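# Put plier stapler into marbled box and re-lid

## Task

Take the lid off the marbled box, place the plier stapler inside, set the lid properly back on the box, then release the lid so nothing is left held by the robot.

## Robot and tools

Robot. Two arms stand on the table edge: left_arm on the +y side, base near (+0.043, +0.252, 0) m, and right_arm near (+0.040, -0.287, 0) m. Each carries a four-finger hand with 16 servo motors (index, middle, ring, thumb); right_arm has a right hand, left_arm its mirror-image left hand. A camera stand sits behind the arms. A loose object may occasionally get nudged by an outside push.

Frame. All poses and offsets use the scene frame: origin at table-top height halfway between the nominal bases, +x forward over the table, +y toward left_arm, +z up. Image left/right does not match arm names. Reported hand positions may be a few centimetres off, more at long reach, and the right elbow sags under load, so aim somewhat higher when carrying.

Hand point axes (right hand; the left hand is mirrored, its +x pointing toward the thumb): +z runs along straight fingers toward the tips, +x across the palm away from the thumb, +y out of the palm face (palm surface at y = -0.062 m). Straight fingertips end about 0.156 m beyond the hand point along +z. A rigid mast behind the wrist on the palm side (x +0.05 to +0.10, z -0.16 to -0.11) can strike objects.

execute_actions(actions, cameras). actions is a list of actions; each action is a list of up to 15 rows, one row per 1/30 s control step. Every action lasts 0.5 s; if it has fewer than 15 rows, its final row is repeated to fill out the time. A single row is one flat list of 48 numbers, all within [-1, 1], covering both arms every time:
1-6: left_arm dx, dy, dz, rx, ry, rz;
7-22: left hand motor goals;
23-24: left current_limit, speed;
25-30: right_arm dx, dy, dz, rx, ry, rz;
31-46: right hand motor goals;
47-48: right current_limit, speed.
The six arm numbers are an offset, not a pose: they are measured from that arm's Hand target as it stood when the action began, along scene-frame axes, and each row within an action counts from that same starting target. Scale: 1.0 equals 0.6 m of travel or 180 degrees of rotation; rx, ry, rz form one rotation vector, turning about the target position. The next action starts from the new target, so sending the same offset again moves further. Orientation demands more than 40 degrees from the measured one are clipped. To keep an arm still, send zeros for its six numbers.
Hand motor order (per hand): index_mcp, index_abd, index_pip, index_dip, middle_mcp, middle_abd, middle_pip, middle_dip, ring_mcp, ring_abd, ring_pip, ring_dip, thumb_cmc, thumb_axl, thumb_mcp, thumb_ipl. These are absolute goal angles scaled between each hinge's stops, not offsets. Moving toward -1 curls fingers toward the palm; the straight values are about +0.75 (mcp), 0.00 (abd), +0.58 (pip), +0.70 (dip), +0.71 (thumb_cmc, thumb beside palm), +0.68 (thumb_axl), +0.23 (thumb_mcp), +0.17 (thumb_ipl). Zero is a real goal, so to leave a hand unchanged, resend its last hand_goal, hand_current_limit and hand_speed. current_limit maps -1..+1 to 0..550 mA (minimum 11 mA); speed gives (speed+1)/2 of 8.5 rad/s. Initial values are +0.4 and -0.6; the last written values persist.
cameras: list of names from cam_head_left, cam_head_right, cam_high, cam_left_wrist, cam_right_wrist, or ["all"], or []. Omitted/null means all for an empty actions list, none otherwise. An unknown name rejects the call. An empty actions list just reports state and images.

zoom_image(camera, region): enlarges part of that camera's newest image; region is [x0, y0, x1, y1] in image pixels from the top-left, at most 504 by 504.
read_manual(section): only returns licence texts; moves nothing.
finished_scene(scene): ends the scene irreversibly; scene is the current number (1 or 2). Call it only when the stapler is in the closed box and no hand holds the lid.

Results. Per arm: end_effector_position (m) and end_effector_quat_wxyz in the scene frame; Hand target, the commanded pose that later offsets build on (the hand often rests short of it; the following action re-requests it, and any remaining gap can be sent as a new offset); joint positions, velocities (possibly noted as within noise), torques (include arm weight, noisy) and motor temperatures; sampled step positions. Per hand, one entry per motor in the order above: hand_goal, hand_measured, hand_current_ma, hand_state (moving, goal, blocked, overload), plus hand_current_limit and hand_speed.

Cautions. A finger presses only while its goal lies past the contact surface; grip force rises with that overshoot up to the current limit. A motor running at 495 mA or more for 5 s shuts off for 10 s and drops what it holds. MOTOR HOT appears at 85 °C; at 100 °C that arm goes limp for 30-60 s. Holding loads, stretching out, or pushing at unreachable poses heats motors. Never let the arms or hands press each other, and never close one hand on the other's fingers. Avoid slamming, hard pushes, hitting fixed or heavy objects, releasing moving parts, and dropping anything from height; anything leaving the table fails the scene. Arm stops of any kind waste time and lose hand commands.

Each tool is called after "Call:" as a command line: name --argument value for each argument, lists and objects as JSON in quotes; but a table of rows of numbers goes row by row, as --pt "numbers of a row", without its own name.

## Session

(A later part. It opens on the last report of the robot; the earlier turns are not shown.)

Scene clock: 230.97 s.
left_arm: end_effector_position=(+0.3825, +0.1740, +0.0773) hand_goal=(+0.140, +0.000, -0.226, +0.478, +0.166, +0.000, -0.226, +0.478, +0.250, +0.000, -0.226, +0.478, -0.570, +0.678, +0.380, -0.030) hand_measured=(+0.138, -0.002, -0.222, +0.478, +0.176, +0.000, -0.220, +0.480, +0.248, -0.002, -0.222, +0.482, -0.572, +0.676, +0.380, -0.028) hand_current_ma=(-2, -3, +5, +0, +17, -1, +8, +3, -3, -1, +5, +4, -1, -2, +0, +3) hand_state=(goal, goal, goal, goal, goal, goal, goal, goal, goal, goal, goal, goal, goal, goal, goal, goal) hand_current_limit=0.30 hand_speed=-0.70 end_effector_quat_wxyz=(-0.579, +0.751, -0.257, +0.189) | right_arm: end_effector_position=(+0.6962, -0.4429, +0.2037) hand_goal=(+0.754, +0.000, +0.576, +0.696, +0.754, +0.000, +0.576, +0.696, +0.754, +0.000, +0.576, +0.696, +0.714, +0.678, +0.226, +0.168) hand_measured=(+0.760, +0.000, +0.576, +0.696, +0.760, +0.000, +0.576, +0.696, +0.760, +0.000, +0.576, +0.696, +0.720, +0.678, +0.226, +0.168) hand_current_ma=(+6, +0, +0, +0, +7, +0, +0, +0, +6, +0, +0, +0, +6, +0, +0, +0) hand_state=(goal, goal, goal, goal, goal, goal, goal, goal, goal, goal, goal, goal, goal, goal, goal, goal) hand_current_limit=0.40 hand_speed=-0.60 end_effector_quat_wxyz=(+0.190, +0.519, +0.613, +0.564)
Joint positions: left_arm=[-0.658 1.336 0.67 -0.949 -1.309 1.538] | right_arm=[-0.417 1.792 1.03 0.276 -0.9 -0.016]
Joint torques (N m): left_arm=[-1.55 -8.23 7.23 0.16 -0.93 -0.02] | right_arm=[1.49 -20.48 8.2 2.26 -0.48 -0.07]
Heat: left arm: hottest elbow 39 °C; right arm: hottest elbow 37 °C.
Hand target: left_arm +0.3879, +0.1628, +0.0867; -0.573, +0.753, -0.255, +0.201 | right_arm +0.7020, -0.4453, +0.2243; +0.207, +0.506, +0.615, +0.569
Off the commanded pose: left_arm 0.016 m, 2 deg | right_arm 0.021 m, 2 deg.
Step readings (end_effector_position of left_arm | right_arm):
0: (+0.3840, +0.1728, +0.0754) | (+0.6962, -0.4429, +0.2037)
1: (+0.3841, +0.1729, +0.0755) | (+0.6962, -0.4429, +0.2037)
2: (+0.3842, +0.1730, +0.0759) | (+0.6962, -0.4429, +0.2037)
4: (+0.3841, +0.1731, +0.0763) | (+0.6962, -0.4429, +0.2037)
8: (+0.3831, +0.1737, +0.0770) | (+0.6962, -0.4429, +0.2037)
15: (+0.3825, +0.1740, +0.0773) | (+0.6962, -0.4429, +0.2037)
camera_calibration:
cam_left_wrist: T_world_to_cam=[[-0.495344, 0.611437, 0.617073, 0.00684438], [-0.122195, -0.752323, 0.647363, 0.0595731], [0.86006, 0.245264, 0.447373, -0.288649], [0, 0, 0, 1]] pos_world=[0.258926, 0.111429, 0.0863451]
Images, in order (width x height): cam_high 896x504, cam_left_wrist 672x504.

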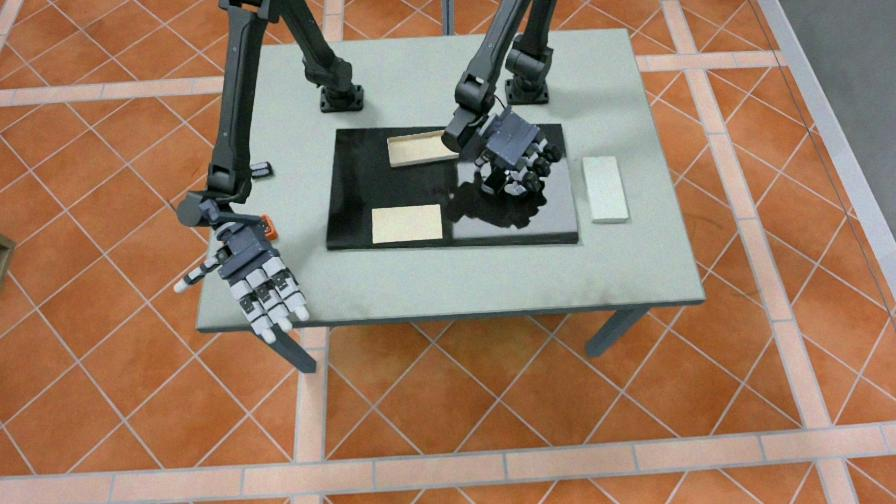

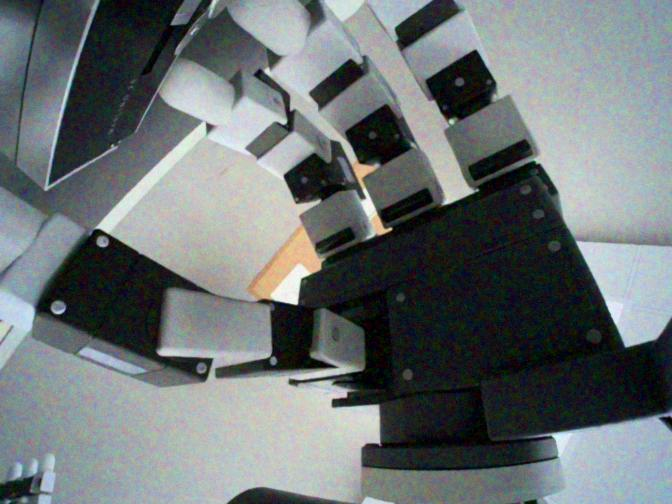

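Call:
execute_actions --actions '[[[-0.023,0.003,0.002,0,0,-0.0167,0.14,0,-0.226,0.478,0.165,0,-0.226,0.478,0.22,0,-0.226,0.478,-0.571,0.678,0.38,-0.03,0.5,-0.7,0,0,0,0,0,0,0.754,0,0.576,0.696,0.754,0,0.576,0.696,0.754,0,0.576,0.696,0.714,0.678,0.226,0.168,0.4,-0.6]]]' --cameras '["cam_high","cam_left_wrist"]'

Call:
zoom_image --camera "cam_high" --region '[440, 110, 580, 210]'

Scene clock: 234.67 s.
left_arm: end_effector_position=(+0.3751, +0.1704, +0.0876) hand_goal=(+0.140, +0.000, -0.226, +0.478, +0.166, +0.000, -0.226, +0.478, +0.220, +0.000, -0.226, +0.478, -0.570, +0.678, +0.380, -0.030) hand_measured=(+0.138, -0.002, -0.222, +0.478, +0.164, +0.000, -0.222, +0.480, +0.218, -0.002, -0.222, +0.482, -0.572, +0.676, +0.380, -0.028) hand_current_ma=(-2, -3, +5, +0, -2, -1, +7, +3, -3, -1, +5, +4, -1, -2, +0, +3) hand_state=(goal, goal, goal, goal, goal, goal, goal, goal, goal, goal, goal, goal, goal, goal, goal, goal) hand_current_limit=0.50 hand_speed=-0.70 end_effector_quat_wxyz=(-0.572, +0.746, -0.271, +0.208) | right_arm: end_effector_position=(+0.6962, -0.4429, +0.2037) hand_goal=(+0.754, +0.000, +0.576, +0.696, +0.754, +0.000, +0.576, +0.696, +0.754, +0.000, +0.576, +0.696, +0.714, +0.678, +0.226, +0.168) hand_measured=(+0.760, +0.000, +0.576, +0.696, +0.760, +0.000, +0.576, +0.696, +0.760, +0.000, +0.576, +0.696, +0.720, +0.678, +0.226, +0.168) hand_current_ma=(+6, +0, +0, +0, +7, +0, +0, +0, +6, +0, +0, +0, +6, +0, +0, +0) hand_state=(goal, goal, goal, goal, goal, goal, goal, goal, goal, goal, goal, goal, goal, goal, goal, goal) hand_current_limit=0.40 hand_speed=-0.60 end_effector_quat_wxyz=(+0.190, +0.519, +0.613, +0.564)
Joint positions: left_arm=[-0.68 1.258 0.634 -0.883 -1.309 1.636] | right_arm=[-0.417 1.792 1.03 0.276 -0.9 -0.016]
Joint torques (N m): left_arm=[-1.49 -7.3 5.41 1.61 -0.94 0.1] | right_arm=[1.44 -20.48 8.2 2.25 -0.48 -0.07]
Heat: left arm: hottest elbow 39 °C; right arm: hottest elbow 37 °C.
Hand target: left_arm +0.3742, +0.1647, +0.0879; -0.567, +0.746, -0.275, +0.216 | right_arm +0.7020, -0.4453, +0.2243; +0.207, +0.506, +0.615, +0.569
Off the commanded pose: left_arm 0.006 m, 1 deg | right_arm 0.021 m, 2 deg.
Step readings (end_effector_position of left_arm | right_arm):
0: (+0.3825, +0.1740, +0.0773) | (+0.6962, -0.4429, +0.2037)
1: (+0.3826, +0.1740, +0.0774) | (+0.6962, -0.4429, +0.2037)
2: (+0.3825, +0.1739, +0.0782) | (+0.6962, -0.4429, +0.2037)
4: (+0.3817, +0.1727, +0.0810) | (+0.6962, -0.4429, +0.2037)
8: (+0.3782, +0.1697, +0.0881) | (+0.6962, -0.4429, +0.2037)
15: (+0.3759, +0.1698, +0.0886) | (+0.6962, -0.4429, +0.2037)
camera_calibration:
cam_left_wrist: T_world_to_cam=[[-0.47181, 0.639281, 0.607219, -0.0136382], [-0.164395, -0.740397, 0.651757, 0.0626259], [0.866239, 0.207681, 0.454422, -0.282522], [0, 0, 0, 1]] pos_world=[0.248592, 0.113761, 0.0958486]
Images, in order (width x height): cam_high 896x504, cam_left_wrist 672x504.

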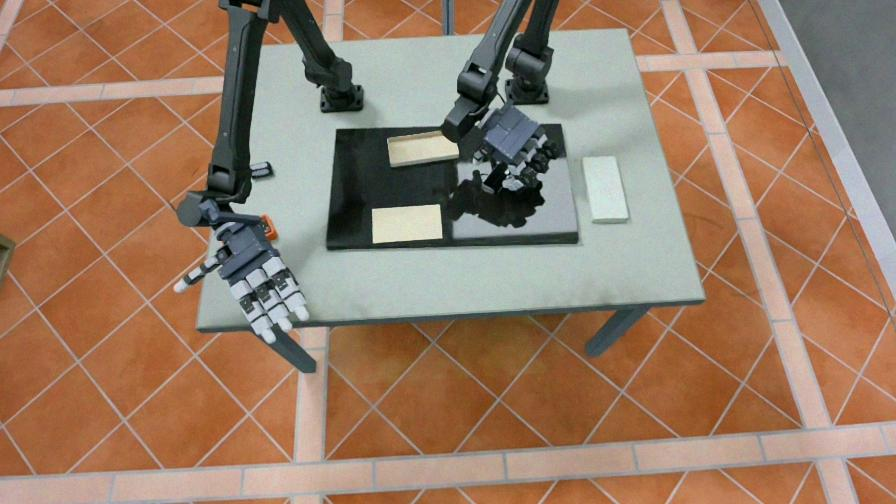

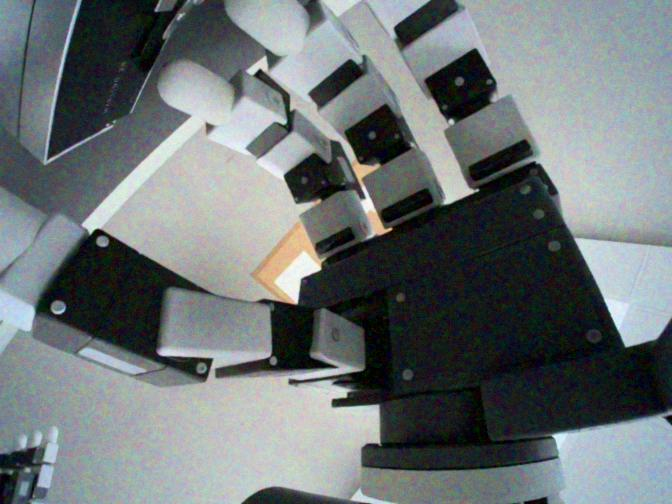

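Scaled by 3.600 from the camera's 896x504 image, which has a finer 1280x720 frame.

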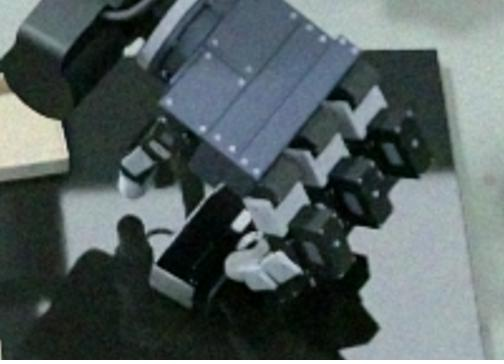

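Call:
execute_actions --actions '[[[-0.008,0.0,-0.023,0,0,0,0.14,0,-0.226,0.478,0.165,0,-0.226,0.478,0.22,0,-0.226,0.478,-0.571,0.678,0.38,-0.03,0.5,-0.7,0,0,0,0,0,0,0.754,0,0.576,0.696,0.754,0,0.576,0.696,0.754,0,0.576,0.696,0.714,0.678,0.226,0.168,0.4,-0.6]]]' --cameras '["cam_high","cam_left_wrist"]'

Call:
zoom_image --camera "cam_high" --region '[440, 110, 580, 210]'

Scene clock: 236.10 s.
left_arm: end_effector_position=(+0.3737, +0.1709, +0.0844) hand_goal=(+0.140, +0.000, -0.226, +0.478, +0.166, +0.000, -0.226, +0.478, +0.220, +0.000, -0.226, +0.478, -0.570, +0.678, +0.380, -0.030) hand_measured=(+0.138, -0.002, -0.222, +0.478, +0.170, +0.002, -0.236, +0.472, +0.218, -0.002, -0.222, +0.482, -0.572, +0.676, +0.380, -0.028) hand_current_ma=(-2, -2, +5, +0, +5, +1, -17, -9, -3, -1, +5, +4, -1, -2, +0, +3) hand_state=(goal, goal, goal, goal, goal, goal, goal, goal, goal, goal, goal, goal, goal, goal, goal, goal) hand_current_limit=0.50 hand_speed=-0.70 end_effector_quat_wxyz=(-0.573, +0.745, -0.265, +0.215) | right_arm: end_effector_position=(+0.6962, -0.4429, +0.2037) hand_goal=(+0.754, +0.000, +0.576, +0.696, +0.754, +0.000, +0.576, +0.696, +0.754, +0.000, +0.576, +0.696, +0.714, +0.678, +0.226, +0.168) hand_measured=(+0.760, +0.000, +0.576, +0.696, +0.760, +0.000, +0.576, +0.696, +0.760, +0.000, +0.576, +0.696, +0.720, +0.678, +0.226, +0.168) hand_current_ma=(+6, +0, +0, +0, +7, +0, +0, +0, +6, +0, +0, +0, +6, +0, +0, +0) hand_state=(goal, goal, goal, goal, goal, goal, goal, goal, goal, goal, goal, goal, goal, goal, goal, goal) hand_current_limit=0.40 hand_speed=-0.60 end_effector_quat_wxyz=(+0.190, +0.519, +0.613, +0.564)
Joint positions: left_arm=[-0.685 1.258 0.619 -0.868 -1.316 1.619] | right_arm=[-0.417 1.792 1.03 0.276 -0.9 -0.016]
Joint torques (N m): left_arm=[-1.85 -5.01 4.67 1.62 -0.66 -0.07] | right_arm=[1.49 -20.54 8.2 2.26 -0.48 -0.07]
Heat: left arm: hottest elbow 39 °C; right arm: hottest elbow 37 °C.
Hand target: left_arm +0.3693, +0.1647, +0.0741; -0.567, +0.746, -0.275, +0.216 | right_arm +0.7020, -0.4453, +0.2243; +0.207, +0.506, +0.615, +0.569
Off the commanded pose: left_arm 0.013 m, 1 deg | right_arm 0.021 m, 2 deg.
Step readings (end_effector_position of left_arm | right_arm):
0: (+0.3750, +0.1704, +0.0876) | (+0.6962, -0.4429, +0.2037)
1: (+0.3749, +0.1705, +0.0875) | (+0.6962, -0.4429, +0.2037)
2: (+0.3747, +0.1706, +0.0870) | (+0.6962, -0.4429, +0.2037)
4: (+0.3736, +0.1706, +0.0852) | (+0.6962, -0.4429, +0.2037)
8: (+0.3735, +0.1709, +0.0845) | (+0.6962, -0.4429, +0.2037)
15: (+0.3738, +0.1708, +0.0845) | (+0.6962, -0.4429, +0.2037)
camera_calibration:
cam_left_wrist: T_world_to_cam=[[-0.482045, 0.642201, 0.595996, -0.00841349], [-0.175151, -0.73715, 0.652635, 0.0682041], [0.858461, 0.210211, 0.467821, -0.278659], [0, 0, 0, 1]] pos_world=[0.247108, 0.114257, 0.0908645]
Images, in order (width x height): cam_high 896x504, cam_left_wrist 672x504.

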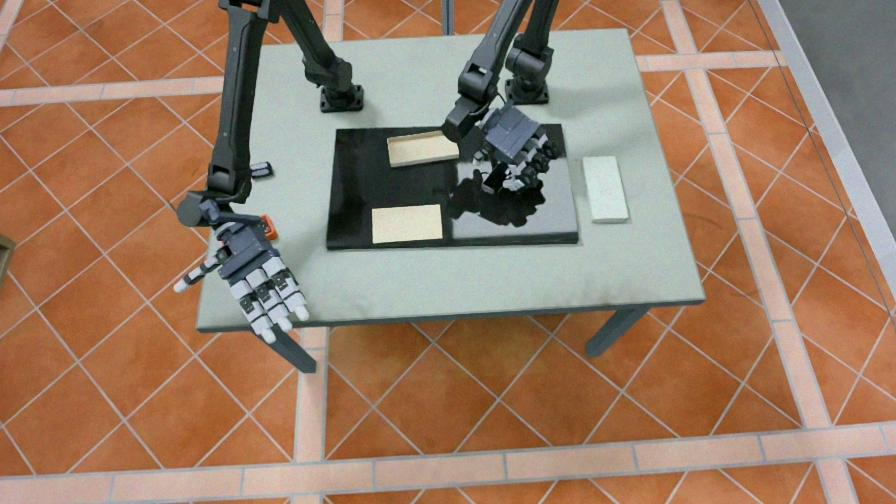

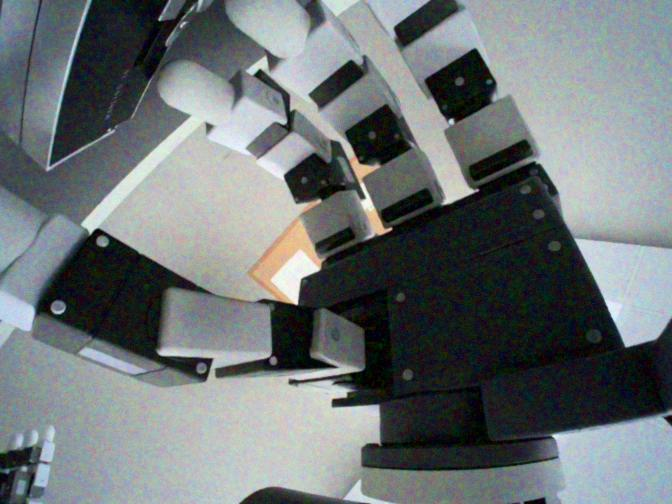

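Scaled by 3.600 from the camera's 896x504 image, which has a finer 1280x720 frame.

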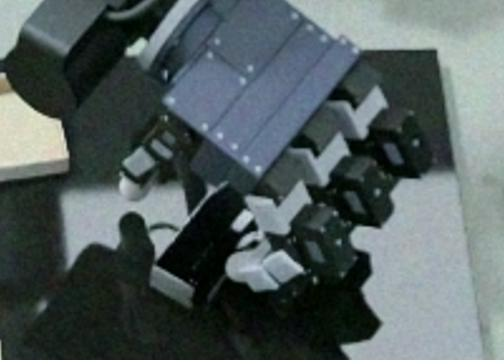

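Call:
execute_actions --actions '[[[0,0.0,0.018,0,0,0,0.16,0,-0.226,0.478,0.45,0,-0.226,0.478,0.40,0,-0.226,0.478,-0.571,0.678,0.38,-0.03,0.5,-0.5,0,0,0,0,0,0,0.754,0,0.576,0.696,0.754,0,0.576,0.696,0.754,0,0.576,0.696,0.714,0.678,0.226,0.168,0.4,-0.6]],[[0.003,0.0,-0.024,0,0,0,0.16,0,-0.226,0.478,0.45,0,-0.226,0.478,0.40,0,-0.226,0.478,-0.571,0.678,0.38,-0.03,0.5,-0.6,0,0,0,0,0,0,0.754,0,0.576,0.696,0.754,0,0.576,0.696,0.754,0,0.576,0.696,0.714,0.678,0.226,0.168,0.4,-0.6]]]' --cameras '["cam_high","cam_left_wrist"]'

Call:
zoom_image --camera "cam_high" --region '[440, 110, 580, 210]'

Scene clock: 238.60 s.
left_arm: end_effector_position=(+0.3726, +0.1696, +0.0770) hand_goal=(+0.160, +0.000, -0.226, +0.478, +0.450, +0.000, -0.226, +0.478, +0.400, +0.000, -0.226, +0.478, -0.570, +0.678, +0.380, -0.030) hand_measured=(+0.162, -0.002, -0.222, +0.478, +0.436, +0.002, -0.228, +0.476, +0.384, -0.002, -0.222, +0.482, -0.572, +0.676, +0.380, -0.028) hand_current_ma=(+1, -2, +4, +0, -32, +1, -3, -3, -34, -1, +4, +4, -1, -2, +0, +3) hand_state=(goal, goal, goal, goal, goal, goal, goal, goal, goal, goal, goal, goal, goal, goal, goal, goal) hand_current_limit=0.50 hand_speed=-0.60 end_effector_quat_wxyz=(-0.570, +0.747, -0.266, +0.216) | right_arm: end_effector_position=(+0.6962, -0.4429, +0.2037) hand_goal=(+0.754, +0.000, +0.576, +0.696, +0.754, +0.000, +0.576, +0.696, +0.754, +0.000, +0.576, +0.696, +0.714, +0.678, +0.226, +0.168) hand_measured=(+0.760, +0.000, +0.576, +0.696, +0.760, +0.000, +0.576, +0.696, +0.760, +0.000, +0.576, +0.696, +0.720, +0.678, +0.226, +0.168) hand_current_ma=(+6, +0, +0, +0, +7, +0, +0, +0, +6, +0, +0, +0, +6, +0, +0, +0) hand_state=(goal, goal, goal, goal, goal, goal, goal, goal, goal, goal, goal, goal, goal, goal, goal, goal) hand_current_limit=0.40 hand_speed=-0.60 end_effector_quat_wxyz=(+0.190, +0.519, +0.613, +0.564)
Joint positions: left_arm=[-0.688 1.27 0.607 -0.843 -1.31 1.618] | right_arm=[-0.417 1.792 1.03 0.276 -0.9 -0.016]
Joint torques (N m): left_arm=[-1.38 -5.13 5.22 1.65 -0.95 0.06] | right_arm=[1.49 -20.48 8.2 2.26 -0.48 -0.07]
Heat: left arm: hottest elbow 38 °C; right arm: hottest elbow 37 °C.
Hand target: left_arm +0.3711, +0.1648, +0.0706; -0.567, +0.746, -0.275, +0.216 | right_arm +0.7020, -0.4453, +0.2243; +0.207, +0.506, +0.615, +0.569
Off the commanded pose: left_arm 0.008 m, 1 deg | right_arm 0.021 m, 2 deg.
Step readings (end_effector_position of left_arm | right_arm):
0: (+0.3737, +0.1709, +0.0844) | (+0.6962, -0.4429, +0.2037)
1: (+0.3737, +0.1708, +0.0844) | (+0.6962, -0.4429, +0.2037)
2: (+0.3735, +0.1704, +0.0840) | (+0.6962, -0.4429, +0.2037)
4: (+0.3729, +0.1695, +0.0833) | (+0.6962, -0.4429, +0.2037)
8: (+0.3723, +0.1699, +0.0832) | (+0.6962, -0.4429, +0.2037)
15: (+0.3716, +0.1705, +0.0831) | (+0.6962, -0.4429, +0.2037)
16: (+0.3716, +0.1705, +0.0831) | (+0.6962, -0.4429, +0.2037)
17: (+0.3716, +0.1705, +0.0831) | (+0.6962, -0.4429, +0.2037)
19: (+0.3718, +0.1703, +0.0827) | (+0.6962, -0.4429, +0.2037)
23: (+0.3724, +0.1698, +0.0801) | (+0.6962, -0.4429, +0.2037)
30: (+0.3725, +0.1697, +0.0771) | (+0.6962, -0.4429, +0.2037)
camera_calibration:
cam_left_wrist: T_world_to_cam=[[-0.479173, 0.647648, 0.592406, -0.00542323], [-0.176426, -0.732232, 0.657807, 0.0712103], [0.859806, 0.210688, 0.465128, -0.2743], [0, 0, 0, 1]] pos_world=[0.24581, 0.113446, 0.0839549]
Images, in order (width x height): cam_high 896x504, cam_left_wrist 672x504.

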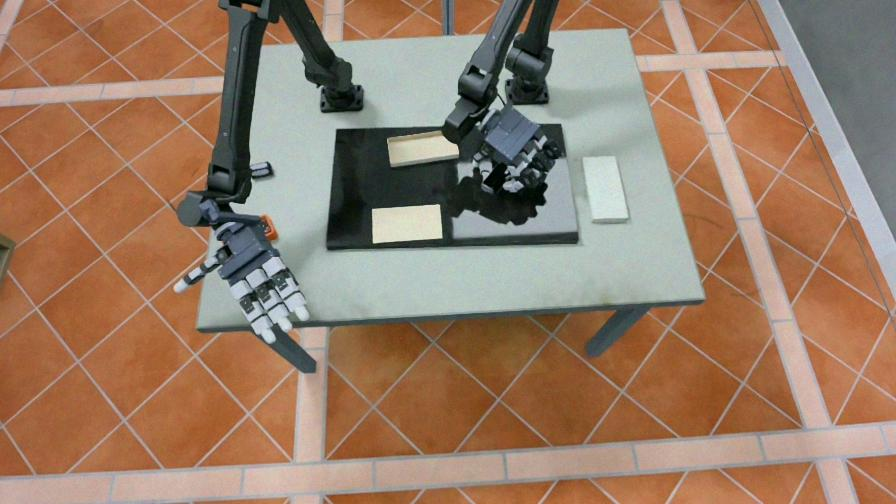

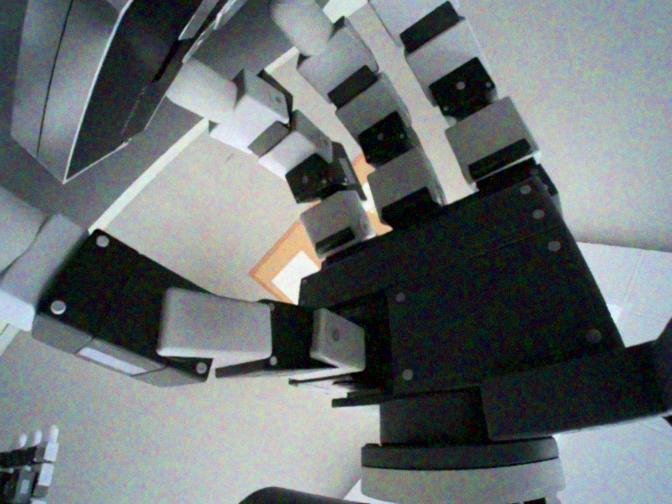

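Scaled by 3.600 from the camera's 896x504 image, which has a finer 1280x720 frame.

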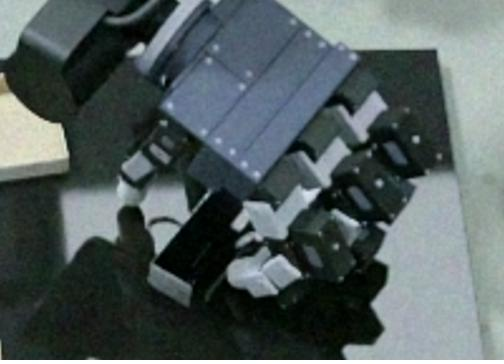

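Call:
execute_actions --actions '[[[0,0,0,0,0,0,0.13,0,-0.226,0.478,0.20,0,-0.226,0.478,0.25,0,-0.226,0.478,-0.571,0.678,0.38,-0.03,0.1,-0.8,0,0,0,0,0,0,0.754,0,0.576,0.696,0.754,0,0.576,0.696,0.754,0,0.576,0.696,0.714,0.678,0.226,0.168,0.4,-0.6]],[[0,0,0,0,0,0,0.13,0,-0.226,0.478,0.20,0,-0.226,0.478,0.25,0,-0.226,0.478,-0.571,0.678,0.38,-0.03,0.1,-0.8,0,0,0,0,0,0,0.754,0,0.576,0.696,0.754,0,0.576,0.696,0.754,0,0.576,0.696,0.714,0.678,0.226,0.168,0.4,-0.6]]]' --cameras '["cam_left_wrist"]'

Scene clock: 241.17 s.
left_arm: end_effector_position=(+0.3726, +0.1696, +0.0768) hand_goal=(+0.130, +0.000, -0.226, +0.478, +0.200, +0.000, -0.226, +0.478, +0.250, +0.000, -0.226, +0.478, -0.570, +0.678, +0.380, -0.030) hand_measured=(+0.128, -0.002, -0.222, +0.478, +0.204, +0.002, -0.226, +0.476, +0.256, -0.002, -0.222, +0.482, -0.572, +0.676, +0.380, -0.028) hand_current_ma=(-1, -2, +5, +0, +7, +1, +0, -1, +10, -1, +7, +4, -1, -2, +0, +3) hand_state=(goal, goal, goal, goal, goal, goal, goal, goal, goal, goal, goal, goal, goal, goal, goal, goal) hand_current_limit=0.10 hand_speed=-0.80 end_effector_quat_wxyz=(-0.570, +0.747, -0.266, +0.216) | right_arm: end_effector_position=(+0.6962, -0.4429, +0.2037) hand_goal=(+0.754, +0.000, +0.576, +0.696, +0.754, +0.000, +0.576, +0.696, +0.754, +0.000, +0.576, +0.696, +0.714, +0.678, +0.226, +0.168) hand_measured=(+0.760, +0.000, +0.576, +0.696, +0.760, +0.000, +0.576, +0.696, +0.760, +0.000, +0.576, +0.696, +0.720, +0.678, +0.226, +0.168) hand_current_ma=(+6, +0, +0, +0, +7, +0, +0, +0, +6, +0, +0, +0, +6, +0, +0, +0) hand_state=(goal, goal, goal, goal, goal, goal, goal, goal, goal, goal, goal, goal, goal, goal, goal, goal) hand_current_limit=0.40 hand_speed=-0.60 end_effector_quat_wxyz=(+0.190, +0.519, +0.613, +0.564)
Joint positions: left_arm=[-0.688 1.271 0.607 -0.842 -1.31 1.618] | right_arm=[-0.417 1.792 1.03 0.276 -0.9 -0.016]
Joint torques (N m): left_arm=[-1.44 -5.19 5.18 1.65 -0.92 0.06] | right_arm=[1.49 -20.48 8.18 2.26 -0.48 -0.07]
Heat: left arm: hottest elbow 38 °C; right arm: hottest elbow 37 °C.
Hand target: left_arm +0.3711, +0.1647, +0.0705; -0.567, +0.746, -0.275, +0.216 | right_arm +0.7020, -0.4453, +0.2243; +0.207, +0.506, +0.615, +0.569
Off the commanded pose: left_arm 0.008 m, 1 deg | right_arm 0.021 m, 2 deg.
Step readings (end_effector_position of left_arm | right_arm):
0: (+0.3727, +0.1695, +0.0770) | (+0.6962, -0.4429, +0.2037)
1: (+0.3727, +0.1695, +0.0770) | (+0.6962, -0.4429, +0.2037)
2: (+0.3727, +0.1695, +0.0770) | (+0.6962, -0.4429, +0.2037)
4: (+0.3727, +0.1696, +0.0769) | (+0.6962, -0.4429, +0.2037)
8: (+0.3726, +0.1696, +0.0768) | (+0.6962, -0.4429, +0.2037)
15: (+0.3726, +0.1696, +0.0768) | (+0.6962, -0.4429, +0.2037)
16: (+0.3726, +0.1696, +0.0768) | (+0.6962, -0.4429, +0.2037)
17: (+0.3726, +0.1696, +0.0768) | (+0.6962, -0.4429, +0.2037)
19: (+0.3726, +0.1696, +0.0768) | (+0.6962, -0.4429, +0.2037)
23: (+0.3726, +0.1696, +0.0768) | (+0.6962, -0.4429, +0.2037)
30: (+0.3726, +0.1696, +0.0768) | (+0.6962, -0.4429, +0.2037)
camera_calibration:
cam_left_wrist: T_world_to_cam=[[-0.47898, 0.647501, 0.592723, -0.005357], [-0.176212, -0.732394, 0.657684, 0.0711791], [0.859958, 0.210573, 0.464899, -0.274238], [0, 0, 0, 1]] pos_world=[0.24581, 0.113347, 0.0838547]
Images, in order (width x height): cam_left_wrist 672x504.

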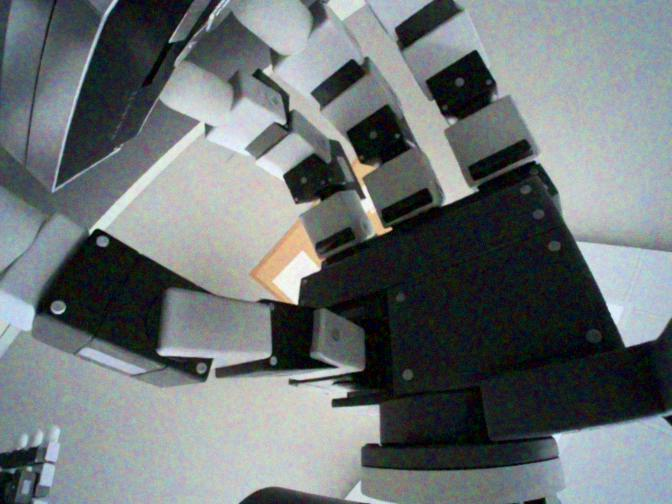

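Call:
execute_actions --actions '[[[-0.018,-0.015,0.001,0,0,-0.012,0.14,0,-0.226,0.478,0.20,0,-0.226,0.478,0.25,0,-0.226,0.478,-0.571,0.678,0.38,-0.03,0.4,-0.8,0,0,0,0,0,0,0.754,0,0.576,0.696,0.754,0,0.576,0.696,0.754,0,0.576,0.696,0.714,0.678,0.226,0.168,0.4,-0.6]],[[-0.018,-0.015,0.001,0,0,-0.012,0.14,0,-0.226,0.478,0.20,0,-0.226,0.478,0.25,0,-0.226,0.478,-0.571,0.678,0.38,-0.03,0.4,-0.8,0,0,0,0,0,0,0.754,0,0.576,0.696,0.754,0,0.576,0.696,0.754,0,0.576,0.696,0.714,0.678,0.226,0.168,0.4,-0.6]]]' --cameras '["cam_high","cam_left_wrist"]'

Call:
zoom_image --camera "cam_high" --region '[440, 110, 580, 210]'

Scene clock: 243.87 s.
left_arm: end_effector_position=(+0.3548, +0.1510, +0.0741) hand_goal=(+0.140, +0.000, -0.226, +0.478, +0.200, +0.000, -0.226, +0.478, +0.250, +0.000, -0.226, +0.478, -0.570, +0.678, +0.380, -0.030) hand_measured=(+0.142, -0.002, -0.224, +0.478, +0.206, +0.002, -0.222, +0.478, +0.250, -0.002, -0.222, +0.482, -0.572, +0.676, +0.380, -0.028) hand_current_ma=(+2, -2, +2, +0, +9, +1, +6, +0, -1, -1, +7, +4, -1, -2, +0, +3) hand_state=(goal, goal, goal, goal, goal, goal, goal, goal, goal, goal, goal, goal, goal, goal, goal, goal) hand_current_limit=0.40 hand_speed=-0.80 end_effector_quat_wxyz=(-0.562, +0.736, -0.293, +0.238) | right_arm: end_effector_position=(+0.6962, -0.4429, +0.2037) hand_goal=(+0.754, +0.000, +0.576, +0.696, +0.754, +0.000, +0.576, +0.696, +0.754, +0.000, +0.576, +0.696, +0.714, +0.678, +0.226, +0.168) hand_measured=(+0.760, +0.000, +0.576, +0.696, +0.760, +0.000, +0.576, +0.696, +0.760, +0.000, +0.576, +0.696, +0.720, +0.678, +0.226, +0.168) hand_current_ma=(+6, +0, +0, +0, +7, +0, +0, +0, +6, +0, +0, +0, +6, +0, +0, +0) hand_state=(goal, goal, goal, goal, goal, goal, goal, goal, goal, goal, goal, goal, goal, goal, goal, goal) hand_current_limit=0.40 hand_speed=-0.60 end_effector_quat_wxyz=(+0.190, +0.519, +0.613, +0.564)
Joint positions: left_arm=[-0.776 1.255 0.583 -0.886 -1.313 1.563] | right_arm=[-0.417 1.792 1.03 0.276 -0.9 -0.016]
Joint torques (N m): left_arm=[-1.73 -6.18 5.23 0.25 -0.76 -0.04] | right_arm=[1.55 -20.48 8.2 2.25 -0.48 -0.07]
Heat: left arm: hottest elbow 38 °C; right arm: hottest elbow 37 °C.
Hand target: left_arm +0.3496, +0.1468, +0.0718; -0.559, +0.735, -0.303, +0.237 | right_arm +0.7020, -0.4453, +0.2243; +0.207, +0.506, +0.615, +0.569
Off the commanded pose: left_arm 0.007 m, 1 deg | right_arm 0.021 m, 2 deg.
Step readings (end_effector_position of left_arm | right_arm):
0: (+0.3726, +0.1696, +0.0768) | (+0.6962, -0.4429, +0.2037)
1: (+0.3725, +0.1697, +0.0767) | (+0.6962, -0.4429, +0.2037)
2: (+0.3722, +0.1695, +0.0764) | (+0.6962, -0.4429, +0.2037)
4: (+0.3705, +0.1678, +0.0755) | (+0.6962, -0.4429, +0.2037)
8: (+0.3668, +0.1630, +0.0743) | (+0.6962, -0.4429, +0.2037)
15: (+0.3664, +0.1623, +0.0744) | (+0.6962, -0.4429, +0.2037)
16: (+0.3663, +0.1622, +0.0744) | (+0.6962, -0.4429, +0.2037)
17: (+0.3659, +0.1619, +0.0744) | (+0.6962, -0.4429, +0.2037)
19: (+0.3634, +0.1595, +0.0743) | (+0.6962, -0.4429, +0.2037)
23: (+0.3576, +0.1527, +0.0743) | (+0.6962, -0.4429, +0.2037)
30: (+0.3553, +0.1510, +0.0741) | (+0.6962, -0.4429, +0.2037)
camera_calibration:
cam_left_wrist: T_world_to_cam=[[-0.431821, 0.680423, 0.592078, -0.0218873], [-0.23215, -0.718164, 0.656008, 0.0741369], [0.871572, 0.145827, 0.468078, -0.248327], [0, 0, 0, 1]] pos_world=[0.224194, 0.104348, 0.0805608]
Images, in order (width x height): cam_high 896x504, cam_left_wrist 672x504.

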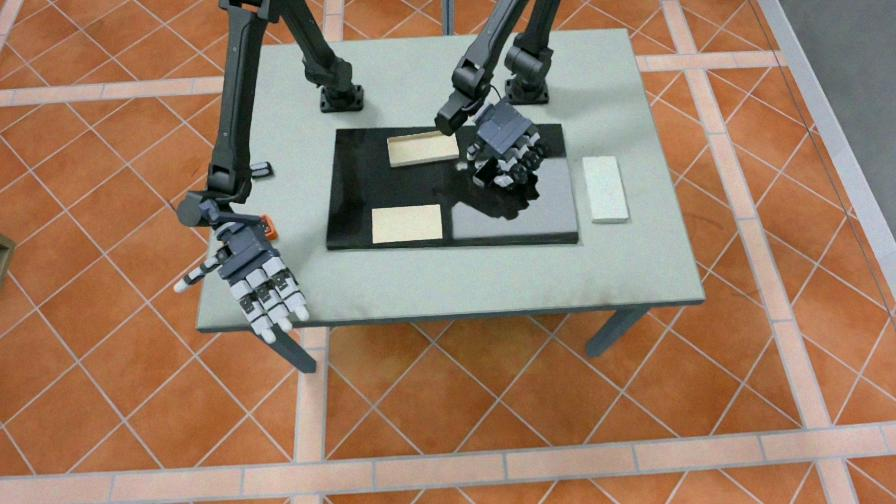

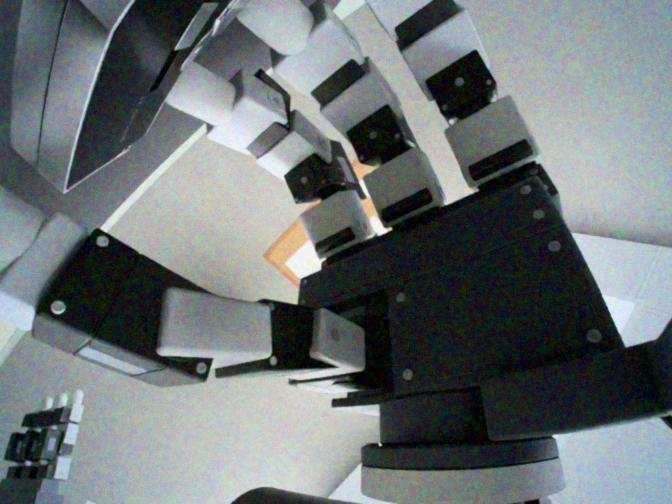

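Scaled by 3.600 from the camera's 896x504 image, which has a finer 1280x720 frame.

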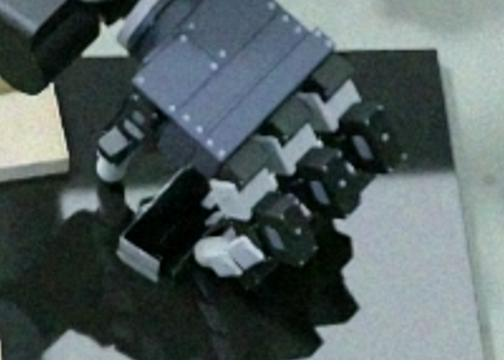

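Call:
execute_actions --actions '[[[-0.015,-0.013,0.004,0,0,-0.030,0.14,0,-0.226,0.478,0.20,0,-0.226,0.478,0.25,0,-0.226,0.478,-0.571,0.678,0.38,-0.03,0.4,-0.8,0,0,0,0,0,0,0.754,0,0.576,0.696,0.754,0,0.576,0.696,0.754,0,0.576,0.696,0.714,0.678,0.226,0.168,0.4,-0.6]],[[-0.015,-0.013,0.003,0,0,-0.030,0.14,0,-0.226,0.478,0.20,0,-0.226,0.478,0.25,0,-0.226,0.478,-0.571,0.678,0.38,-0.03,0.4,-0.8,0,0,0,0,0,0,0.754,0,0.576,0.696,0.754,0,0.576,0.696,0.754,0,0.576,0.696,0.714,0.678,0.226,0.168,0.4,-0.6]]]' --cameras '["cam_high","cam_left_wrist"]'

Call:
zoom_image --camera "cam_high" --region '[430, 100, 570, 200]'

Scene clock: 247.80 s.
left_arm: end_effector_position=(+0.3333, +0.1354, +0.0763) hand_goal=(+0.140, +0.000, -0.226, +0.478, +0.200, +0.000, -0.226, +0.478, +0.250, +0.000, -0.226, +0.478, -0.570, +0.678, +0.380, -0.030) hand_measured=(+0.142, -0.002, -0.224, +0.478, +0.198, +0.002, -0.222, +0.478, +0.248, -0.002, -0.222, +0.482, -0.572, +0.676, +0.380, -0.028) hand_current_ma=(+1, -1, +3, +0, -2, +1, +6, +0, -4, -1, +5, +4, -1, -2, +0, +3) hand_state=(goal, goal, goal, goal, goal, goal, goal, goal, goal, goal, goal, goal, goal, goal, goal, goal) hand_current_limit=0.40 hand_speed=-0.80 end_effector_quat_wxyz=(-0.540, +0.705, -0.364, +0.281) | right_arm: end_effector_position=(+0.6962, -0.4429, +0.2037) hand_goal=(+0.754, +0.000, +0.576, +0.696, +0.754, +0.000, +0.576, +0.696, +0.754, +0.000, +0.576, +0.696, +0.714, +0.678, +0.226, +0.168) hand_measured=(+0.760, +0.000, +0.576, +0.696, +0.760, +0.000, +0.576, +0.696, +0.760, +0.000, +0.576, +0.696, +0.720, +0.678, +0.226, +0.168) hand_current_ma=(+6, +0, +0, +0, +7, +0, +0, +0, +6, +0, +0, +0, +6, +0, +0, +0) hand_state=(goal, goal, goal, goal, goal, goal, goal, goal, goal, goal, goal, goal, goal, goal, goal, goal) hand_current_limit=0.40 hand_speed=-0.60 end_effector_quat_wxyz=(+0.190, +0.519, +0.613, +0.564)
Joint positions: left_arm=[-0.856 1.089 0.458 -0.579 -1.292 1.942] | right_arm=[-0.417 1.792 1.03 0.276 -0.9 -0.016]
Joint torques (N m): left_arm=[-1.38 -4.78 5.61 2.11 -0.8 0.13] | right_arm=[1.49 -20.42 8.18 2.25 -0.48 -0.07]
Heat: left arm: hottest elbow 38 °C; right arm: hottest elbow 37 °C.
Hand target: left_arm +0.3315, +0.1312, +0.0759; -0.534, +0.703, -0.371, +0.289 | right_arm +0.7020, -0.4453, +0.2243; +0.207, +0.506, +0.615, +0.569
Off the commanded pose: left_arm 0.005 m, 1 deg | right_arm 0.021 m, 2 deg.
Step readings (end_effector_position of left_arm | right_arm):
0: (+0.3548, +0.1510, +0.0740) | (+0.6962, -0.4429, +0.2037)
1: (+0.3546, +0.1510, +0.0739) | (+0.6962, -0.4429, +0.2037)
2: (+0.3540, +0.1508, +0.0737) | (+0.6962, -0.4429, +0.2037)
4: (+0.3520, +0.1489, +0.0739) | (+0.6962, -0.4429, +0.2037)
8: (+0.3453, +0.1446, +0.0743) | (+0.6962, -0.4429, +0.2037)
15: (+0.3433, +0.1429, +0.0747) | (+0.6962, -0.4429, +0.2037)
16: (+0.3432, +0.1430, +0.0746) | (+0.6962, -0.4429, +0.2037)
17: (+0.3429, +0.1426, +0.0745) | (+0.6962, -0.4429, +0.2037)
19: (+0.3412, +0.1408, +0.0748) | (+0.6962, -0.4429, +0.2037)
23: (+0.3357, +0.1367, +0.0756) | (+0.6962, -0.4429, +0.2037)
30: (+0.3340, +0.1351, +0.0762) | (+0.6962, -0.4429, +0.2037)
camera_calibration:
cam_left_wrist: T_world_to_cam=[[-0.293739, 0.739971, 0.605112, -0.0769596], [-0.350052, -0.672334, 0.65225, 0.0898488], [0.889484, -0.0202296, 0.456519, -0.210912], [0, 0, 0, 1]] pos_world=[0.196449, 0.11309, 0.0842506]
Images, in order (width x height): cam_high 896x504, cam_left_wrist 672x504.

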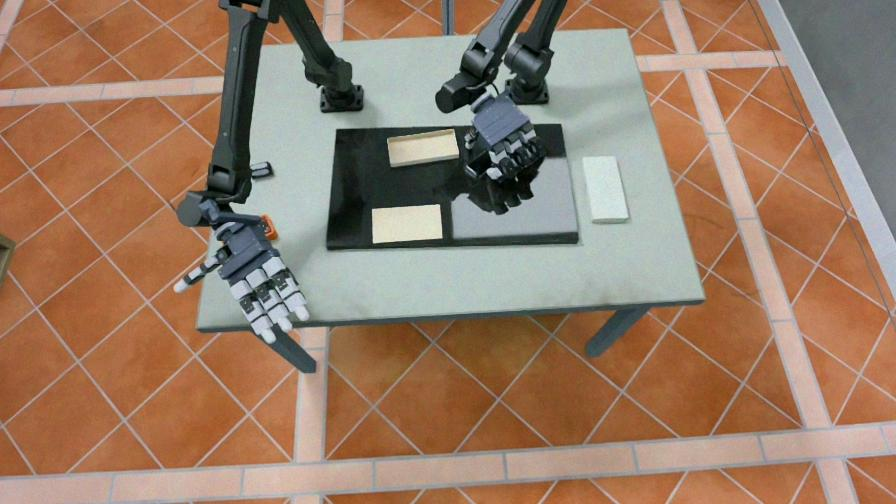

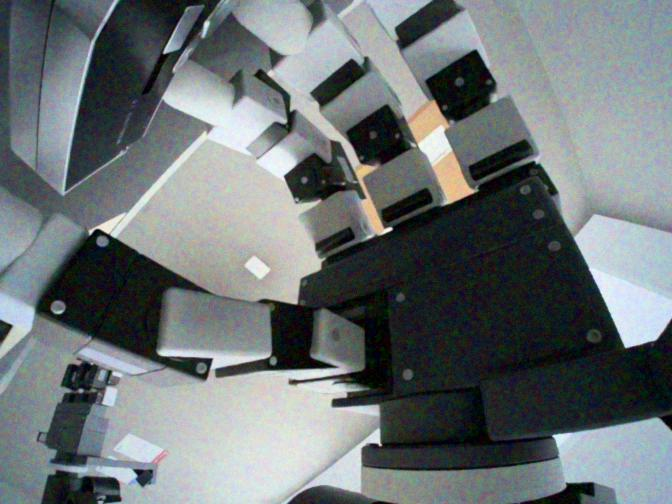

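Scaled by 3.600 from the camera's 896x504 image, which has a finer 1280x720 frame.

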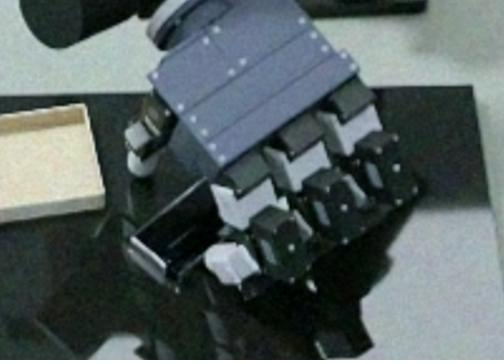

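Call:
execute_actions --actions '[[[-0.0212,-0.015,0.002,0,0,-0.022,0.14,0,-0.226,0.478,0.20,0,-0.226,0.478,0.25,0,-0.226,0.478,-0.571,0.678,0.38,-0.03,0.4,-0.8,0,0,0,0,0,0,0.754,0,0.576,0.696,0.754,0,0.576,0.696,0.754,0,0.576,0.696,0.714,0.678,0.226,0.168,0.4,-0.6]],[[-0.0212,-0.015,0.002,-0.003,0.005,-0.022,0.14,0,-0.226,0.478,0.20,0,-0.226,0.478,0.25,0,-0.226,0.478,-0.571,0.678,0.38,-0.03,0.4,-0.8,0,0,0,0,0,0,0.754,0,0.576,0.696,0.754,0,0.576,0.696,0.754,0,0.576,0.696,0.714,0.678,0.226,0.168,0.4,-0.6]]]' --cameras '["cam_high","cam_left_wrist"]'

Call:
zoom_image --camera "cam_high" --region '[430, 100, 570, 200]'

Scene clock: 254.63 s.
left_arm: end_effector_position=(+0.3087, +0.1184, +0.0781) hand_goal=(+0.140, +0.000, -0.226, +0.478, +0.200, +0.000, -0.226, +0.478, +0.250, +0.000, -0.226, +0.478, -0.570, +0.678, +0.380, -0.030) hand_measured=(+0.140, -0.002, -0.224, +0.478, +0.202, +0.002, -0.222, +0.478, +0.248, -0.002, -0.222, +0.482, -0.572, +0.676, +0.380, -0.028) hand_current_ma=(+0, -1, +3, +0, +4, +1, +7, +0, -4, -1, +5, +4, -1, -2, +0, +3) hand_state=(goal, goal, goal, goal, goal, goal, goal, goal, goal, goal, goal, goal, goal, goal, goal, goal) hand_current_limit=0.40 hand_speed=-0.80 end_effector_quat_wxyz=(-0.512, +0.684, -0.414, +0.315) | right_arm: end_effector_position=(+0.6962, -0.4429, +0.2037) hand_goal=(+0.754, +0.000, +0.576, +0.696, +0.754, +0.000, +0.576, +0.696, +0.754, +0.000, +0.576, +0.696, +0.714, +0.678, +0.226, +0.168) hand_measured=(+0.760, +0.000, +0.576, +0.696, +0.760, +0.000, +0.576, +0.696, +0.760, +0.000, +0.576, +0.696, +0.720, +0.678, +0.226, +0.168) hand_current_ma=(+6, +0, +0, +0, +7, +0, +0, +0, +6, +0, +0, +0, +6, +0, +0, +0) hand_state=(goal, goal, goal, goal, goal, goal, goal, goal, goal, goal, goal, goal, goal, goal, goal, goal) hand_current_limit=0.40 hand_speed=-0.60 end_effector_quat_wxyz=(+0.190, +0.519, +0.613, +0.564)
Joint positions: left_arm=[-0.949 0.978 0.4 -0.525 -1.254 2.054] | right_arm=[-0.417 1.792 1.03 0.276 -0.9 -0.016]
Joint torques (N m): left_arm=[-1.61 -3.37 6.11 2.14 -0.75 0.11] | right_arm=[1.49 -20.54 8.18 2.26 -0.48 -0.07]
Heat: left arm: hottest elbow 38 °C; right arm: hottest elbow 37 °C.
Hand target: left_arm +0.3061, +0.1131, +0.0783; -0.506, +0.681, -0.421, +0.321 | right_arm +0.7020, -0.4453, +0.2243; +0.207, +0.506, +0.615, +0.569
Off the commanded pose: left_arm 0.006 m, 1 deg | right_arm 0.021 m, 2 deg.
Step readings (end_effector_position of left_arm | right_arm):
0: (+0.3332, +0.1354, +0.0763) | (+0.6962, -0.4429, +0.2037)
1: (+0.3332, +0.1353, +0.0763) | (+0.6962, -0.4429, +0.2037)
2: (+0.3328, +0.1351, +0.0762) | (+0.6962, -0.4429, +0.2037)
4: (+0.3302, +0.1332, +0.0763) | (+0.6962, -0.4429, +0.2037)
8: (+0.3232, +0.1287, +0.0767) | (+0.6962, -0.4429, +0.2037)
15: (+0.3211, +0.1277, +0.0768) | (+0.6962, -0.4429, +0.2037)
16: (+0.3209, +0.1275, +0.0767) | (+0.6962, -0.4429, +0.2037)
17: (+0.3202, +0.1270, +0.0765) | (+0.6962, -0.4429, +0.2037)
19: (+0.3173, +0.1246, +0.0767) | (+0.6962, -0.4429, +0.2037)
23: (+0.3106, +0.1198, +0.0776) | (+0.6962, -0.4429, +0.2037)
30: (+0.3088, +0.1184, +0.0781) | (+0.6962, -0.4429, +0.2037)
camera_calibration:
cam_left_wrist: T_world_to_cam=[[-0.178639, 0.780448, 0.599156, -0.112501], [-0.427927, -0.609969, 0.666945, 0.0842221], [0.885983, -0.137253, 0.442939, -0.174249], [0, 0, 0, 1]] pos_world=[0.170326, 0.115258, 0.0884158]
Images, in order (width x height): cam_high 896x504, cam_left_wrist 672x504.

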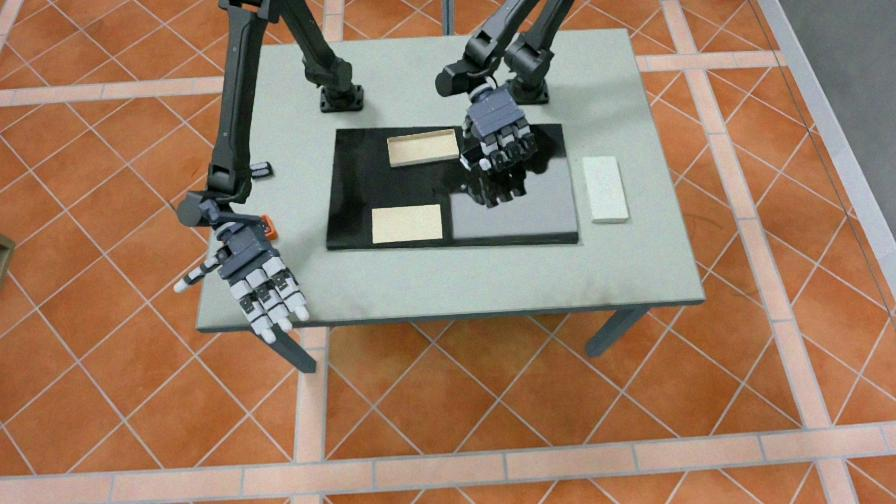

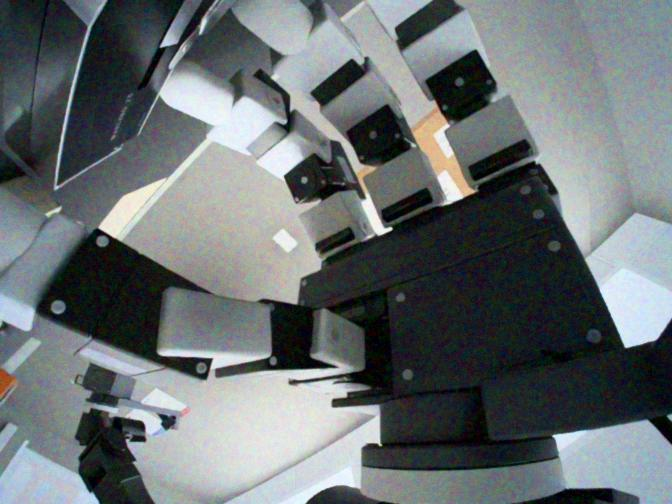

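Scaled by 3.600 from the camera's 896x504 image, which has a finer 1280x720 frame.

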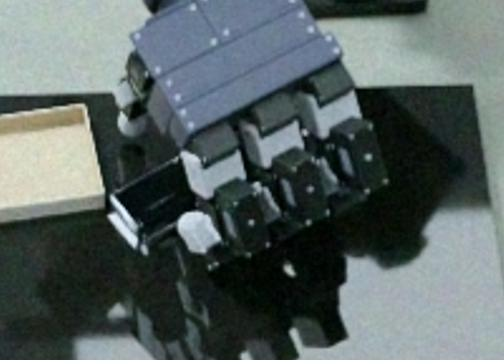

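Call:
execute_actions --actions '[[[0,0,0,0,0,0,0.13,0,-0.226,0.478,0.18,0,-0.226,0.478,0.25,0,-0.226,0.478,-0.571,0.678,0.25,-0.03,0.4,-0.8,0,0,0,0,0,0,0.754,0,0.576,0.696,0.754,0,0.576,0.696,0.754,0,0.576,0.696,0.714,0.678,0.226,0.168,0.4,-0.6]],[[0,0,0,0,0,0,0.12,0,-0.226,0.478,0.16,0,-0.226,0.478,0.25,0,-0.226,0.478,-0.571,0.678,0.12,-0.03,0.4,-0.8,0,0,0,0,0,0,0.754,0,0.576,0.696,0.754,0,0.576,0.696,0.754,0,0.576,0.696,0.714,0.678,0.226,0.168,0.4,-0.6]]]' --cameras '["cam_high","cam_left_wrist"]'

Call:
zoom_image --camera "cam_high" --region '[430, 100, 570, 200]'

Scene clock: 258.00 s.
left_arm: end_effector_position=(+0.3084, +0.1182, +0.0783) hand_goal=(+0.120, +0.000, -0.226, +0.478, +0.160, +0.000, -0.226, +0.478, +0.250, +0.000, -0.226, +0.478, -0.570, +0.678, +0.120, -0.030) hand_measured=(+0.122, -0.002, -0.224, +0.478, +0.176, +0.000, -0.214, +0.480, +0.248, -0.002, -0.222, +0.482, -0.566, +0.676, +0.180, -0.018) hand_current_ma=(+3, -1, +3, +0, +37, -1, +21, +3, -4, -1, +5, +4, +4, -1, +251, +36) hand_state=(goal, goal, goal, goal, goal, goal, goal, goal, goal, goal, goal, goal, goal, goal, blocked, goal) hand_current_limit=0.40 hand_speed=-0.80 end_effector_quat_wxyz=(-0.512, +0.683, -0.416, +0.314) | right_arm: end_effector_position=(+0.6962, -0.4429, +0.2037) hand_goal=(+0.754, +0.000, +0.576, +0.696, +0.754, +0.000, +0.576, +0.696, +0.754, +0.000, +0.576, +0.696, +0.714, +0.678, +0.226, +0.168) hand_measured=(+0.760, +0.000, +0.576, +0.696, +0.760, +0.000, +0.576, +0.696, +0.760, +0.000, +0.576, +0.696, +0.720, +0.678, +0.226, +0.168) hand_current_ma=(+6, +0, +0, +0, +7, +0, +0, +0, +6, +0, +0, +0, +6, +0, +0, +0) hand_state=(goal, goal, goal, goal, goal, goal, goal, goal, goal, goal, goal, goal, goal, goal, goal, goal) hand_current_limit=0.40 hand_speed=-0.60 end_effector_quat_wxyz=(+0.190, +0.519, +0.613, +0.564)
Joint positions: left_arm=[-0.951 0.976 0.4 -0.525 -1.254 2.058] | right_arm=[-0.417 1.792 1.03 0.276 -0.9 -0.016]
Joint torques (N m): left_arm=[-1.67 -3.19 6.15 2.13 -0.78 0.07] | right_arm=[1.49 -20.42 8.21 2.26 -0.48 -0.07]
Heat: left arm: hottest elbow 37 °C; right arm: hottest elbow 37 °C.
Hand target: left_arm +0.3061, +0.1130, +0.0784; -0.506, +0.681, -0.421, +0.321 | right_arm +0.7020, -0.4453, +0.2243; +0.207, +0.506, +0.615, +0.569
Off the commanded pose: left_arm 0.006 m, 1 deg | right_arm 0.021 m, 2 deg.
Step readings (end_effector_position of left_arm | right_arm):
0: (+0.3087, +0.1184, +0.0781) | (+0.6962, -0.4429, +0.2037)
1: (+0.3087, +0.1184, +0.0781) | (+0.6962, -0.4429, +0.2037)
2: (+0.3087, +0.1184, +0.0781) | (+0.6962, -0.4429, +0.2037)
4: (+0.3087, +0.1184, +0.0780) | (+0.6962, -0.4429, +0.2037)
8: (+0.3087, +0.1184, +0.0780) | (+0.6962, -0.4429, +0.2037)
15: (+0.3087, +0.1184, +0.0780) | (+0.6962, -0.4429, +0.2037)
16: (+0.3087, +0.1184, +0.0780) | (+0.6962, -0.4429, +0.2037)
17: (+0.3086, +0.1184, +0.0780) | (+0.6962, -0.4429, +0.2037)
19: (+0.3086, +0.1184, +0.0780) | (+0.6962, -0.4429, +0.2037)
23: (+0.3084, +0.1183, +0.0782) | (+0.6962, -0.4429, +0.2037)
30: (+0.3084, +0.1182, +0.0783) | (+0.6962, -0.4429, +0.2037)
camera_calibration:
cam_left_wrist: T_world_to_cam=[[-0.17549, 0.779455, 0.601376, -0.113583], [-0.428739, -0.610396, 0.666033, 0.0841737], [0.88622, -0.140951, 0.441301, -0.173513], [0, 0, 0, 1]] pos_world=[0.169926, 0.115455, 0.0888148]
Images, in order (width x height): cam_high 896x504, cam_left_wrist 672x504.

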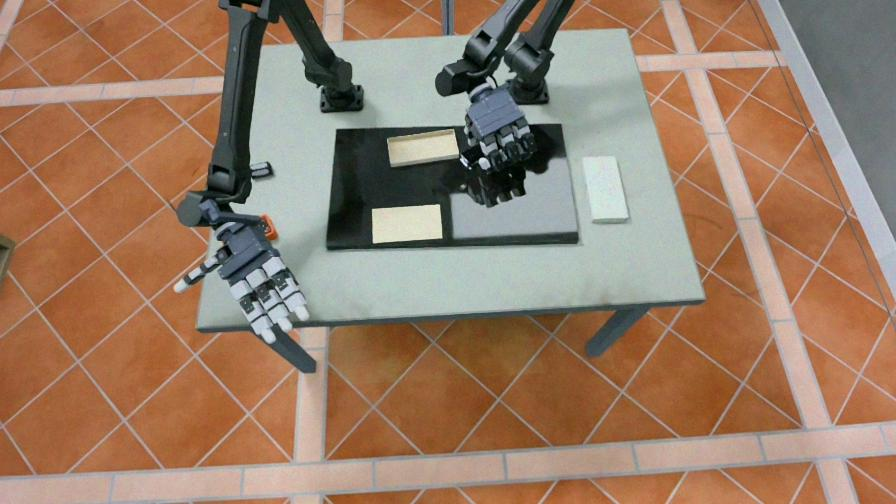

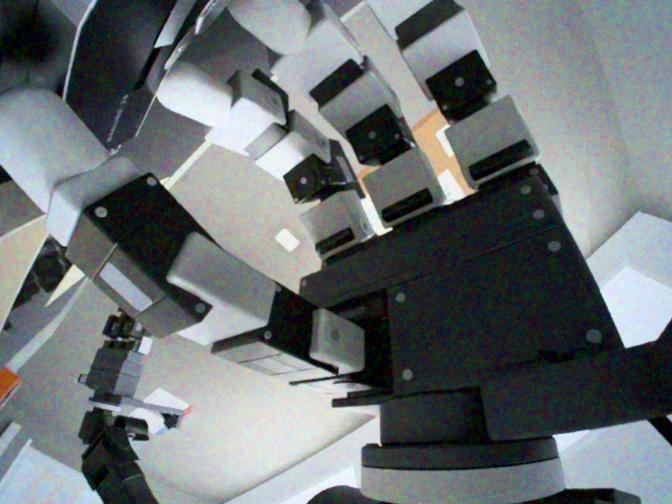

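Scaled by 3.600 from the camera's 896x504 image, which has a finer 1280x720 frame.

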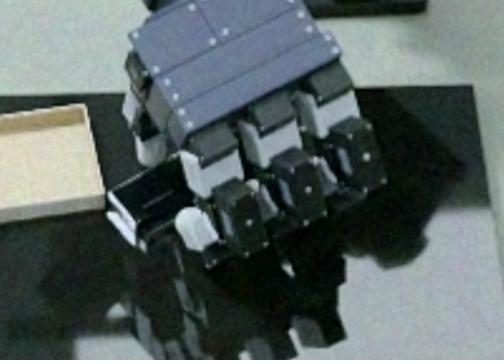

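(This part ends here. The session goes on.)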